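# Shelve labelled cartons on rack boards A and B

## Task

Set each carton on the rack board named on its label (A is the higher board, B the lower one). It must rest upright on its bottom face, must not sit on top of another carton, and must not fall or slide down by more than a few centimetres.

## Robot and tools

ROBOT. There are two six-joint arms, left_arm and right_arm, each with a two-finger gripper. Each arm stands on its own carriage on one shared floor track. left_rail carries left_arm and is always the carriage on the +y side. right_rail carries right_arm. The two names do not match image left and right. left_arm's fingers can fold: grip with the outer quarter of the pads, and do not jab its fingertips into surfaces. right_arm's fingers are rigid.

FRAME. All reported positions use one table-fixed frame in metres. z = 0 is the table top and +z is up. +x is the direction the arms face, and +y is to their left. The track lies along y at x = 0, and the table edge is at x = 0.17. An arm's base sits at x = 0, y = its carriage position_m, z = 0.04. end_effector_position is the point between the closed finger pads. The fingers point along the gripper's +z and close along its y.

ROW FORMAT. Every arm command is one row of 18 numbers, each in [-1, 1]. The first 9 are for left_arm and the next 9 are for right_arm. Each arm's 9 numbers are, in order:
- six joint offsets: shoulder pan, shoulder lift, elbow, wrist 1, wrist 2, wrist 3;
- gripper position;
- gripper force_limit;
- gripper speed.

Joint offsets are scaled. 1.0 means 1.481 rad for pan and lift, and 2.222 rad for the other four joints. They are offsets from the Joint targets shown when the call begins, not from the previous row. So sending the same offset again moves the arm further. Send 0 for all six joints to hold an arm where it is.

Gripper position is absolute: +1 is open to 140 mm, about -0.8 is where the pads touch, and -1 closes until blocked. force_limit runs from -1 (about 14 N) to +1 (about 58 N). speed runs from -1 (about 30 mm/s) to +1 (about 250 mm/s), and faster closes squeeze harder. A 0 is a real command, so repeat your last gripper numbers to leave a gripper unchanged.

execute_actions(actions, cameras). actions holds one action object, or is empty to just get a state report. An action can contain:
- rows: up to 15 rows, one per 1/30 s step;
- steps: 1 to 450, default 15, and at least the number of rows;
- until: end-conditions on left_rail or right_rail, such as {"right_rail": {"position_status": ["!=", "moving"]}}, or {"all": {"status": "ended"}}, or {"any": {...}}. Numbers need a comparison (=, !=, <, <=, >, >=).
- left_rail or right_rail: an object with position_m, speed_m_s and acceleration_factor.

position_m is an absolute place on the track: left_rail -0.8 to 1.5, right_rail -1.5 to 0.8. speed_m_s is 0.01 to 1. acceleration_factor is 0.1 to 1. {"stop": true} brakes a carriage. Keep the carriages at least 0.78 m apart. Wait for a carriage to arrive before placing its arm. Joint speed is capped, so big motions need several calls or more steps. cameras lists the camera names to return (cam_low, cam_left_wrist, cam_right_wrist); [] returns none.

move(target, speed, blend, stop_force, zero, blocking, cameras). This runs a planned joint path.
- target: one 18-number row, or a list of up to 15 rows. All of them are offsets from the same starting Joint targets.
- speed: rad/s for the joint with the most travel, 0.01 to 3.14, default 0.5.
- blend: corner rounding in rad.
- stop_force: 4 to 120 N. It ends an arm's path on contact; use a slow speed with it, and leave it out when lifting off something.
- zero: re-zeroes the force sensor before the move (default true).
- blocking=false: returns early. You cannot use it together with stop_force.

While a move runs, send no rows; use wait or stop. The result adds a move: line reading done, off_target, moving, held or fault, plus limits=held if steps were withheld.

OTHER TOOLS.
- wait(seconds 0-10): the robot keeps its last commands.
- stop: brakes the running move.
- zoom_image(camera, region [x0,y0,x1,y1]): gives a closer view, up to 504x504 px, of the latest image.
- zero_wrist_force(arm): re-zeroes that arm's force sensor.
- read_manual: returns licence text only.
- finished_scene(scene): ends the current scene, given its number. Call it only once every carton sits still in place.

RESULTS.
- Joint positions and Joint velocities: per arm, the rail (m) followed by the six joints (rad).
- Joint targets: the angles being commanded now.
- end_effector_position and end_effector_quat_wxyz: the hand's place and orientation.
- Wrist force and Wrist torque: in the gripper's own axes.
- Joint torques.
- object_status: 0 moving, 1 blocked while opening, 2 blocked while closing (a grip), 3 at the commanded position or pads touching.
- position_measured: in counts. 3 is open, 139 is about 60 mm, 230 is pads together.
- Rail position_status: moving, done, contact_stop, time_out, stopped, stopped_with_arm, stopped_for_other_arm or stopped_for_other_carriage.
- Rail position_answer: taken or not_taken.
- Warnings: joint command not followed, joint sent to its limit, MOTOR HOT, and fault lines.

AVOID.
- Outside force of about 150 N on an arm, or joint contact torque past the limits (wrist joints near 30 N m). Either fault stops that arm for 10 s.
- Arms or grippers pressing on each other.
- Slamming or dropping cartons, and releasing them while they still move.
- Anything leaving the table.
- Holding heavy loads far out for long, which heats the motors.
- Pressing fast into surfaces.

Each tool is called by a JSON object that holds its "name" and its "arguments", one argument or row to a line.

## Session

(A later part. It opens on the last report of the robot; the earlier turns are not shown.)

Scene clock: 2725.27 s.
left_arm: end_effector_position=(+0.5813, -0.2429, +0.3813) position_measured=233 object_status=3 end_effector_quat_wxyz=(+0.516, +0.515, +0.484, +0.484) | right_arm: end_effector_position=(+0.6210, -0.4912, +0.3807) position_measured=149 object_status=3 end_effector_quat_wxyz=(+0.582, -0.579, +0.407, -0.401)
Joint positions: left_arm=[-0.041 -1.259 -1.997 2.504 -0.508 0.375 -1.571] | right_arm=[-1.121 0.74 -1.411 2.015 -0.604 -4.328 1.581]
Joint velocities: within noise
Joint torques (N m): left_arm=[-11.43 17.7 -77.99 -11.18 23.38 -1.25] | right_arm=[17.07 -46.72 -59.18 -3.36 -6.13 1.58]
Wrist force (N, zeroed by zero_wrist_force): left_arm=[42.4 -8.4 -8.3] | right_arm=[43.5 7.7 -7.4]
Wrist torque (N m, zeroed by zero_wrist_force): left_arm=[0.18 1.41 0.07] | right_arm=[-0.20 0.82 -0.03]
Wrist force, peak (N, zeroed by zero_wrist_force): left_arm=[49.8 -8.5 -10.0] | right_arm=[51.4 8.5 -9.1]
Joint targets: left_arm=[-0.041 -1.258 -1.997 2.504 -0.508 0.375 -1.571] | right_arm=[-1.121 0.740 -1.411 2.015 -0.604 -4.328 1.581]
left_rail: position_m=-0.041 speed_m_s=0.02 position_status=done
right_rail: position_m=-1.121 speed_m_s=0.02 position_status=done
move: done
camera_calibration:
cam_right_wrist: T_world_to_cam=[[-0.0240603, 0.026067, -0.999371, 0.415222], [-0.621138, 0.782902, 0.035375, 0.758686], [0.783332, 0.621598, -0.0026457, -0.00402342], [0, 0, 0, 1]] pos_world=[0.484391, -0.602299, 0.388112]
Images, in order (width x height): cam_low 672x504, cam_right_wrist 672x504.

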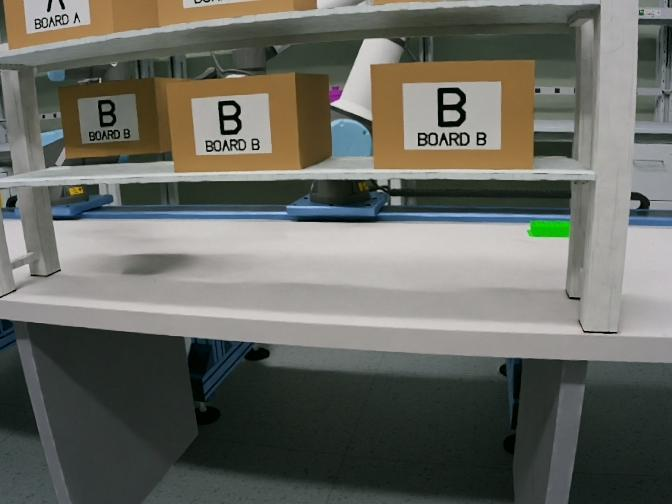

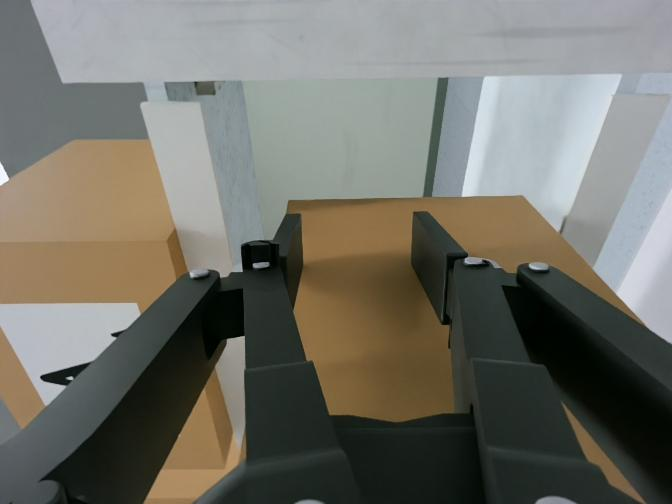

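{"name": "execute_actions", "arguments": {
  "actions": [
    {"left_rail":{"position_m":-0.0409,"speed_m_s":0.02},"right_rail":{"position_m":-1.1211,"speed_m_s":0.02},"steps":45,"until":{"all":{"status":"ended"}}}
  ],
  "cameras": []
}}

{"name": "move", "arguments": {
  "target": [
    [0.120190,0.047594,-0.016780,-0.014942,0.087963,0,-1,-1,0,-0.012336,0.035049,-0.028958,0.005597,-0.000368,0,-0.157,0,0],
    [0.210777,0.099257,-0.037650,-0.028506,0.153839,0,-1,-1,0,-0.029011,0.063290,-0.053365,0.011181,-0.005984,0,-0.157,0,0],
    [0.280185,0.151257,-0.061701,-0.039114,0.204028,0,-1,-1,0,-0.048779,0.088390,-0.075833,0.016919,-0.015232,0,-0.157,0,0],
    [0.331367,0.199614,-0.086988,-0.046059,0.239713,0,-1,-1,0,-0.069989,0.111603,-0.097161,0.022775,-0.027797,0,-0.157,0,0]
  ],
  "speed": [0.18,0.14,0.10,0.08],
  "blend": 0.012,
  "cameras": ["cam_low","cam_right_wrist","cam_left_wrist"]
}}

Scene clock: 2782.87 s.
left_arm: end_effector_position=(+0.5813, -0.2430, +0.3813) position_measured=233 object_status=3 end_effector_quat_wxyz=(+0.516, +0.515, +0.484, +0.484) end_effector_velocity=(+0.000, +0.000, +0.000) end_effector_angular_velocity=(-0.003, -0.001, +0.001) | right_arm: end_effector_position=(+0.6211, -0.4912, +0.3807) position_measured=149 object_status=3 end_effector_quat_wxyz=(+0.582, -0.579, +0.407, -0.401)
Joint positions: left_arm=[-0.041 -1.258 -1.997 2.504 -0.508 0.375 -1.571] | right_arm=[-1.121 0.74 -1.411 2.015 -0.604 -4.328 1.581]
Joint velocities: left_arm=[-0.001 0.001 -0.002 0.001 -0.001 0 -0.001] | right_arm=[within noise]
Joint torques (N m): left_arm=[-14.29 19.48 -71.29 -9.19 22.92 -1.15] | right_arm=[15.12 -47.32 -53.73 -3.78 -6.9 1.35]
Wrist force (N, zeroed by zero_wrist_force): left_arm=[43.6 -8.8 -9.0] | right_arm=[45.3 8.0 -7.8]
Wrist torque (N m, zeroed by zero_wrist_force): left_arm=[0.18 1.49 0.07] | right_arm=[-0.24 0.80 -0.02]
Wrist force, peak (N, zeroed by zero_wrist_force): left_arm=[43.6 -8.8 -9.0] | right_arm=[45.3 8.0 -7.8]
Joint targets: left_arm=[-0.041 -1.258 -1.997 2.504 -0.508 0.375 -1.571] | right_arm=[-1.121 0.740 -1.411 2.015 -0.604 -4.328 1.581]
Tool commands: left_gripper/position=-1.0 left_gripper/force_limit=-1.0 left_gripper/speed=+0.0 right_gripper/position=-0.157 right_gripper/force_limit=+0.0 right_gripper/speed=+0.0
left_rail: position_m=-0.041 speed_m_s=0.02 position_status=done
right_rail: position_m=-1.121 speed_m_s=0.02 position_status=done
No camera images: "cameras" was empty.

Scene clock: 2787.50 s.
left_arm: end_effector_position=(+0.7394, -0.2212, +0.3815) position_measured=233 object_status=3 end_effector_quat_wxyz=(+0.526, +0.525, +0.473, +0.473) | right_arm: end_effector_position=(+0.7687, -0.4706, +0.3805) position_measured=149 object_status=3 end_effector_quat_wxyz=(+0.574, -0.570, +0.419, -0.413)
Joint positions: left_arm=[-0.041 -0.768 -1.702 2.311 -0.61 0.908 -1.571] | right_arm=[-1.121 0.637 -1.245 1.799 -0.553 -4.389 1.581]
Joint velocities: within noise
Joint torques (N m): left_arm=[-19.55 -10.66 -76.6 -13.48 24.09 -1.1] | right_arm=[22 -64.71 -61.89 -3.61 -24.18 1.25]
Wrist force (N, zeroed by zero_wrist_force): left_arm=[43.9 -7.8 -8.9] | right_arm=[45.1 8.6 -7.7]
Wrist torque (N m, zeroed by zero_wrist_force): left_arm=[0.27 1.44 0.07] | right_arm=[-0.34 0.92 -0.15]
Wrist force, peak (N, zeroed by zero_wrist_force): left_arm=[52.1 -8.9 -10.6] | right_arm=[53.7 8.6 -8.8]
Joint targets: left_arm=[-0.041 -0.768 -1.702 2.311 -0.610 0.908 -1.571] | right_arm=[-1.121 0.637 -1.245 1.799 -0.553 -4.389 1.581]
left_rail: position_m=-0.041 speed_m_s=0.02 position_status=done
right_rail: position_m=-1.121 speed_m_s=0.02 position_status=done
move: done
camera_calibration:
cam_left_wrist: T_world_to_cam=[[-0.0188423, 0.00105267, 0.999822, -0.358218], [-0.434419, -0.900682, -0.0072386, 0.120931], [0.900514, -0.434478, 0.0174282, -0.585881], [0, 0, 0, 1]] pos_world=[0.573379, -0.145255, 0.36924]
cam_right_wrist: T_world_to_cam=[[-0.0229481, 0.0270542, -0.999371, 0.417642], [-0.587779, 0.808247, 0.0353772, 0.820421], [0.808696, 0.588221, -0.00264582, -0.167707], [0, 0, 0, 1]] pos_world=[0.627434, -0.575753, 0.387912]

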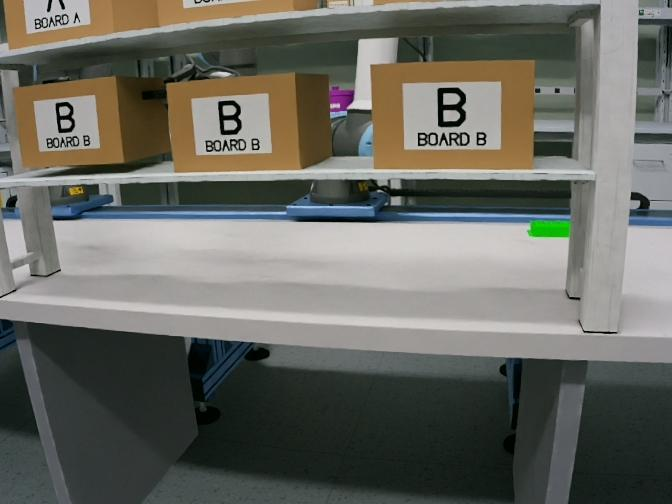

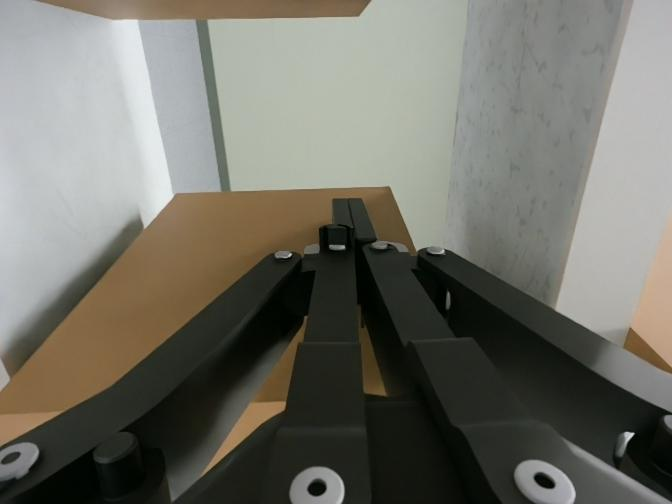

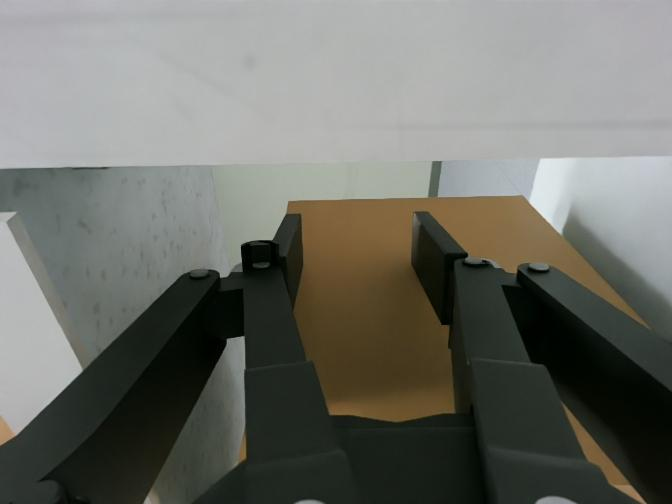

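{"name": "move", "arguments": {
  "target": [0,0.010531,0.005762,-0.012781,0,0,-1,-1,0,0,0.007263,0.004346,-0.009186,0,0,-0.157,0,0],
  "speed": 0.03,
  "cameras": []
}}

{"name": "move", "arguments": {
  "target": [0,0.012974,0.006485,-0.015132,0,0,-1,-1,0,0,0.008791,0.004841,-0.010701,0,0,-0.157,0,0],
  "speed": 0.01,
  "stop_force": 5,
  "cameras": ["cam_low"]
}}

Scene clock: 2818.17 s.
left_arm: end_effector_position=(+0.7395, -0.2212, +0.3695) position_measured=233 object_status=3 end_effector_quat_wxyz=(+0.526, +0.525, +0.473, +0.473) | right_arm: end_effector_position=(+0.7688, -0.4706, +0.3686) position_measured=149 object_status=3 end_effector_quat_wxyz=(+0.574, -0.570, +0.419, -0.413)
Joint positions: left_arm=[-0.041 -0.768 -1.686 2.324 -0.638 0.908 -1.571] | right_arm=[-1.121 0.637 -1.235 1.809 -0.573 -4.389 1.581]
Joint velocities: within noise
Joint torques (N m): left_arm=[-20.93 -12.3 -54.22 -13.33 23.84 -1.42] | right_arm=[26.61 -66.72 -44.69 -14.37 -23.53 1.47]
Wrist force (N, zeroed by zero_wrist_force): left_arm=[44.1 -7.4 -8.7] | right_arm=[44.7 7.9 -7.6]
Wrist torque (N m, zeroed by zero_wrist_force): left_arm=[0.24 1.34 0.08] | right_arm=[-0.30 0.86 -0.10]
Wrist force, peak (N, zeroed by zero_wrist_force): left_arm=[45.3 -6.9 -9.1] | right_arm=[46.6 7.1 -7.6]
Joint targets: left_arm=[-0.041 -0.768 -1.686 2.324 -0.639 0.908 -1.571] | right_arm=[-1.121 0.637 -1.235 1.809 -0.574 -4.389 1.581]
left_rail: position_m=-0.041 speed_m_s=0.02 position_status=done
right_rail: position_m=-1.121 speed_m_s=0.02 position_status=done
move: done
No camera images: "cameras" was empty.

Scene clock: 2821.43 s.
left_arm: end_effector_position=(+0.7396, -0.2212, +0.3633) position_measured=233 object_status=3 end_effector_quat_wxyz=(+0.526, +0.525, +0.473, +0.473) | right_arm: end_effector_position=(+0.7688, -0.4706, +0.3611) position_measured=149 object_status=3 end_effector_quat_wxyz=(+0.574, -0.570, +0.419, -0.413)
Joint positions: left_arm=[-0.041 -0.768 -1.677 2.33 -0.653 0.908 -1.571] | right_arm=[-1.121 0.637 -1.228 1.815 -0.586 -4.389 1.581]
Joint velocities: within noise
Joint torques (N m): left_arm=[-20.36 -51.62 -74.9 -3.98 23.54 -1.44] | right_arm=[30.95 -88.27 -57.26 -2.75 -23.22 1.18]
Wrist force (N, zeroed by zero_wrist_force): left_arm=[44.6 -6.1 -9.9] | right_arm=[46.8 4.4 -8.4]
Wrist torque (N m, zeroed by zero_wrist_force): left_arm=[0.17 1.52 0.06] | right_arm=[-0.62 1.00 0.25]
Wrist force, peak (N, zeroed by zero_wrist_force): left_arm=[45.9 -2.0 -8.2] | right_arm=[47.9 4.5 -7.6]
Joint targets: left_arm=[-0.041 -0.768 -1.677 2.330 -0.653 0.908 -1.571] | right_arm=[-1.121 0.637 -1.228 1.815 -0.586 -4.389 1.581]
left_rail: position_m=-0.041 speed_m_s=0.02 position_status=done
right_rail: position_m=-1.121 speed_m_s=0.02 position_status=done
move: contact (left_arm, right_arm); left_arm: the wrist 1 is farthest, 0.019 rad from its target; right_arm: the wrist 1 is farthest, 0.011 rad from its target
Images, in order (width x height): cam_low 672x504.

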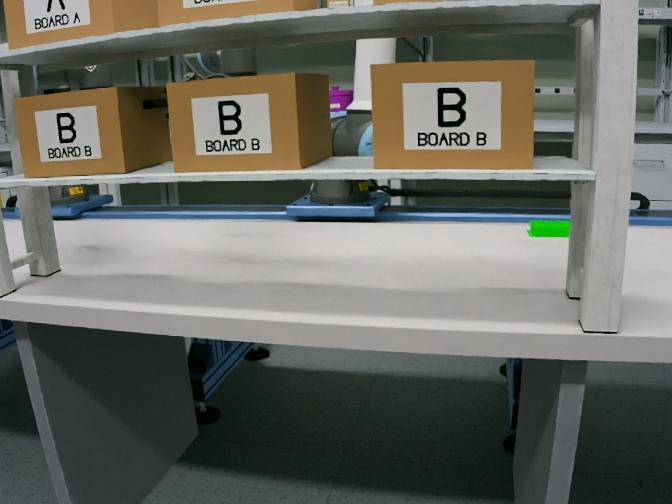

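{"name": "move", "arguments": {
  "target": [0,0.000834,0.000417,-0.000973,0,0,-1,-1,0,0,0.000502,0.000277,-0.000611,0,0,-0.157,0,0],
  "speed": 0.02,
  "cameras": []
}}

Scene clock: 2826.40 s.
left_arm: end_effector_position=(+0.7396, -0.2212, +0.3625) position_measured=233 object_status=3 end_effector_quat_wxyz=(+0.526, +0.525, +0.473, +0.473) | right_arm: end_effector_position=(+0.7688, -0.4706, +0.3604) position_measured=149 object_status=3 end_effector_quat_wxyz=(+0.574, -0.570, +0.419, -0.413)
Joint positions: left_arm=[-0.041 -0.768 -1.676 2.331 -0.656 0.908 -1.571] | right_arm=[-1.121 0.637 -1.227 1.815 -0.588 -4.389 1.581]
Joint velocities: within noise
Joint torques (N m): left_arm=[-22.61 -2.83 -44.97 -9.26 23.16 -1.28] | right_arm=[29.86 -59.06 -38.08 -11.51 -23.27 1.35]
Wrist force (N, zeroed by zero_wrist_force): left_arm=[46.7 3.3 -6.3] | right_arm=[48.1 0.0 -5.7]
Wrist torque (N m, zeroed by zero_wrist_force): left_arm=[-0.02 1.56 -0.06] | right_arm=[-0.80 0.97 0.36]
Wrist force, peak (N, zeroed by zero_wrist_force): left_arm=[46.8 2.1 -6.7] | right_arm=[48.3 0.3 -5.7]
Joint targets: left_arm=[-0.041 -0.768 -1.676 2.331 -0.656 0.908 -1.571] | right_arm=[-1.121 0.637 -1.227 1.815 -0.588 -4.389 1.581]
left_rail: position_m=-0.041 speed_m_s=0.02 position_status=done
right_rail: position_m=-1.121 speed_m_s=0.02 position_status=done
move: done
No camera images: "cameras" was empty.

{"name": "execute_actions", "arguments": {
  "actions": [
    {"left_rail":{"position_m":-0.0189,"speed_m_s":0.03},"right_rail":{"position_m":-1.1431,"speed_m_s":0.03},"steps":90,"until":{"all":{"status":"ended"}}}
  ],
  "cameras": ["cam_low","cam_right_wrist"]
}}

{"name": "move", "arguments": {
  "target": [
    [-0.051182,-0.065551,0.016401,0.027740,-0.035685,0,-1,-1,0,0.021210,-0.035804,0.014270,0.009593,0.012566,0,-0.157,0,0],
    [-0.120590,-0.117551,0.040452,0.038348,-0.085874,0,-1,-1,0,0.040978,-0.060903,0.036738,0.003855,0.021814,0,-0.157,0,0],
    [-0.211178,-0.169213,0.061322,0.051912,-0.151750,0,-1,-1,0,0.057653,-0.089144,0.061145,-0.001729,0.027430,0,-0.157,0,0],
    [-0.331367,-0.216808,0.078102,0.066854,-0.239713,0,-1,-1,0,0.069989,-0.124193,0.090103,-0.007326,0.027797,0,-0.157,0,0]
  ],
  "speed": [0.10,0.16,0.2,0.25],
  "blend": 0.012,
  "cameras": ["cam_low","cam_left_wrist","cam_right_wrist"]
}}

Scene clock: 2848.37 s.
left_arm: end_effector_position=(+0.7396, -0.1992, +0.3624) position_measured=233 object_status=3 end_effector_quat_wxyz=(+0.526, +0.525, +0.473, +0.473) | right_arm: end_effector_position=(+0.7688, -0.4926, +0.3602) position_measured=149 object_status=3 end_effector_quat_wxyz=(+0.574, -0.570, +0.419, -0.413)
Joint positions: left_arm=[-0.019 -0.768 -1.676 2.331 -0.656 0.908 -1.571] | right_arm=[-1.143 0.637 -1.227 1.815 -0.588 -4.389 1.581]
Joint velocities: within noise
Joint torques (N m): left_arm=[2.73 -38.07 -47.25 -1.13 -2.14 -1.05] | right_arm=[-14.87 -79.22 -42.44 -0.05 3.12 1.27]
Wrist force (N, zeroed by zero_wrist_force): left_arm=[0.8 0.3 0.1] | right_arm=[-1.1 1.6 0.5]
Wrist torque (N m, zeroed by zero_wrist_force): left_arm=[0.06 -0.17 0.00] | right_arm=[0.31 0.24 0.07]
Wrist force, peak (N, zeroed by zero_wrist_force): left_arm=[46.9 4.9 -5.9] | right_arm=[48.2 0.4 -6.0]
Joint targets: left_arm=[-0.019 -0.768 -1.676 2.331 -0.656 0.908 -1.571] | right_arm=[-1.143 0.637 -1.227 1.815 -0.588 -4.389 1.581]
Tool commands: left_gripper/position=-1.0 left_gripper/force_limit=-1.0 left_gripper/speed=+0.0 right_gripper/position=-0.157 right_gripper/force_limit=+0.0 right_gripper/speed=+0.0
left_rail: position_m=-0.019 speed_m_s=0.03 position_status=done
right_rail: position_m=-1.143 speed_m_s=0.03 position_status=done
camera_calibration:
cam_right_wrist: T_world_to_cam=[[-0.0228669, 0.0271125, -0.999371, 0.397942], [-0.587782, 0.808245, 0.0353766, 0.839119], [0.808696, 0.588221, -0.00254582, -0.15496], [0, 0, 0, 1]] pos_world=[0.627634, -0.597853, 0.367612]
Images, in order (width x height): cam_low 672x504, cam_right_wrist 672x504.

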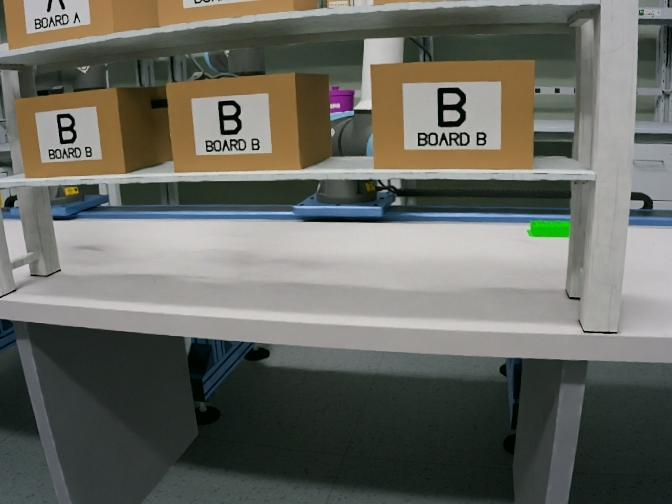

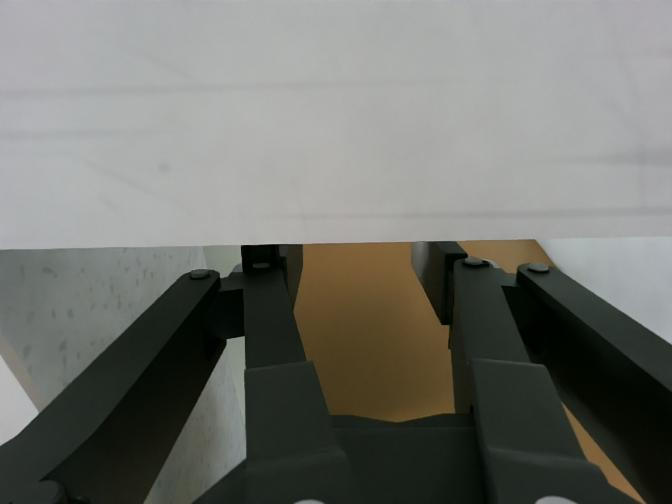

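Scene clock: 2852.07 s.
left_arm: end_effector_position=(+0.5813, -0.2209, +0.3811) position_measured=233 object_status=3 end_effector_quat_wxyz=(+0.516, +0.515, +0.484, +0.484) | right_arm: end_effector_position=(+0.6210, -0.5130, +0.3807) position_measured=149 object_status=3 end_effector_quat_wxyz=(+0.582, -0.579, +0.407, -0.401)
Joint positions: left_arm=[-0.019 -1.258 -1.997 2.504 -0.507 0.375 -1.571] | right_arm=[-1.143 0.74 -1.411 2.015 -0.604 -4.328 1.581]
Joint velocities: within noise
Joint torques (N m): left_arm=[-13.61 -25.21 -34.45 1.62 -2.64 -1.15] | right_arm=[10.72 -68.62 -27.15 -7.03 3.46 1.24]
Wrist force (N, zeroed by zero_wrist_force): left_arm=[0.2 0.1 0.2] | right_arm=[-0.9 1.5 0.9]
Wrist torque (N m, zeroed by zero_wrist_force): left_arm=[0.02 -0.06 -0.02] | right_arm=[0.26 0.18 0.03]
Wrist force, peak (N, zeroed by zero_wrist_force): left_arm=[1.1 0.2 0.6] | right_arm=[-1.8 1.6 1.2]
Joint targets: left_arm=[-0.019 -1.258 -1.997 2.504 -0.507 0.375 -1.571] | right_arm=[-1.143 0.740 -1.411 2.015 -0.604 -4.328 1.581]
left_rail: position_m=-0.019 speed_m_s=0.03 position_status=done
right_rail: position_m=-1.143 speed_m_s=0.03 position_status=done
move: done
camera_calibration:
cam_left_wrist: T_world_to_cam=[[-0.018217, -0.000239608, 0.999834, -0.361506], [-0.396444, -0.918029, -0.00744322, 0.0266568], [0.917878, -0.396514, 0.0166287, -0.444711], [0, 0, 0, 1]] pos_world=[0.412173, -0.151949, 0.369039]
cam_right_wrist: T_world_to_cam=[[-0.0239794, 0.0261336, -0.999371, 0.415688], [-0.621031, 0.782987, 0.0353765, 0.775617], [0.783419, 0.621489, -0.00254582, 0.00939349], [0, 0, 0, 1]] pos_world=[0.484291, -0.624, 0.388012]

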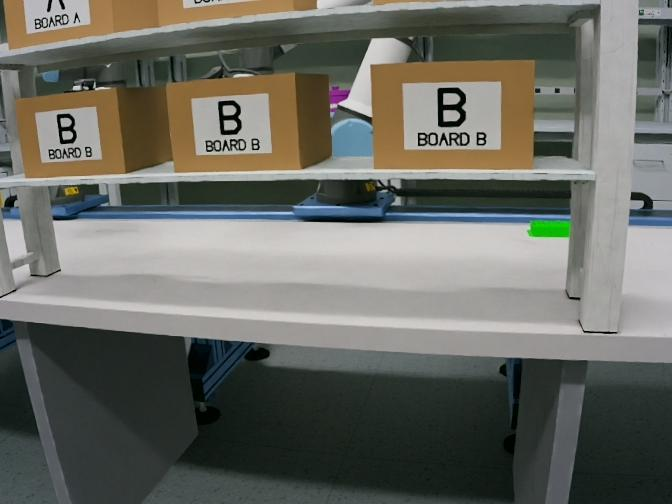

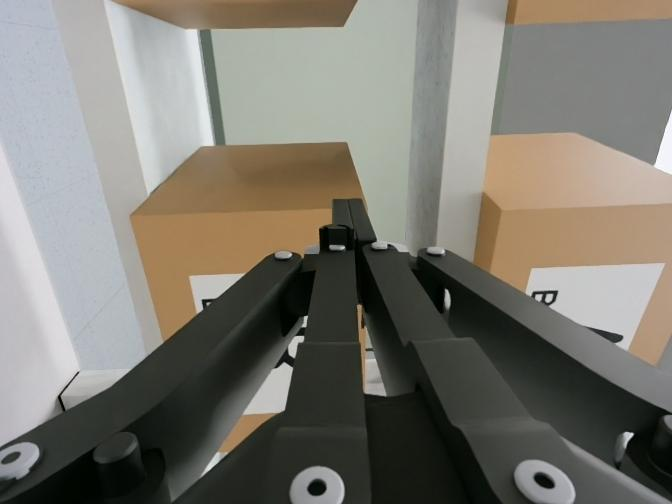

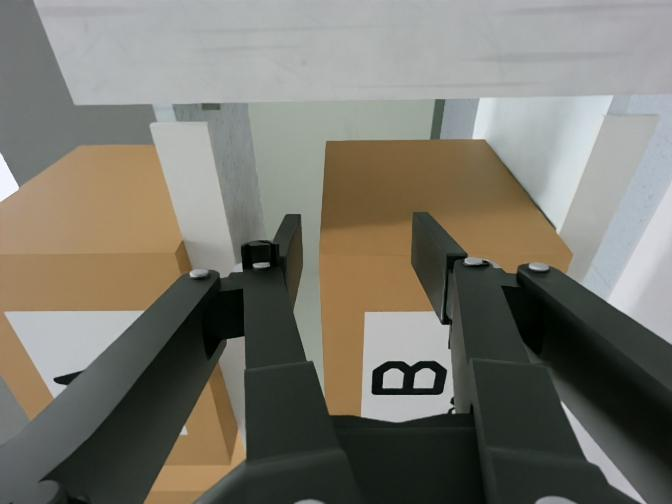

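{"name": "finished_scene", "arguments": {
  "scene": 2
}}

The scene is finished: the task was done.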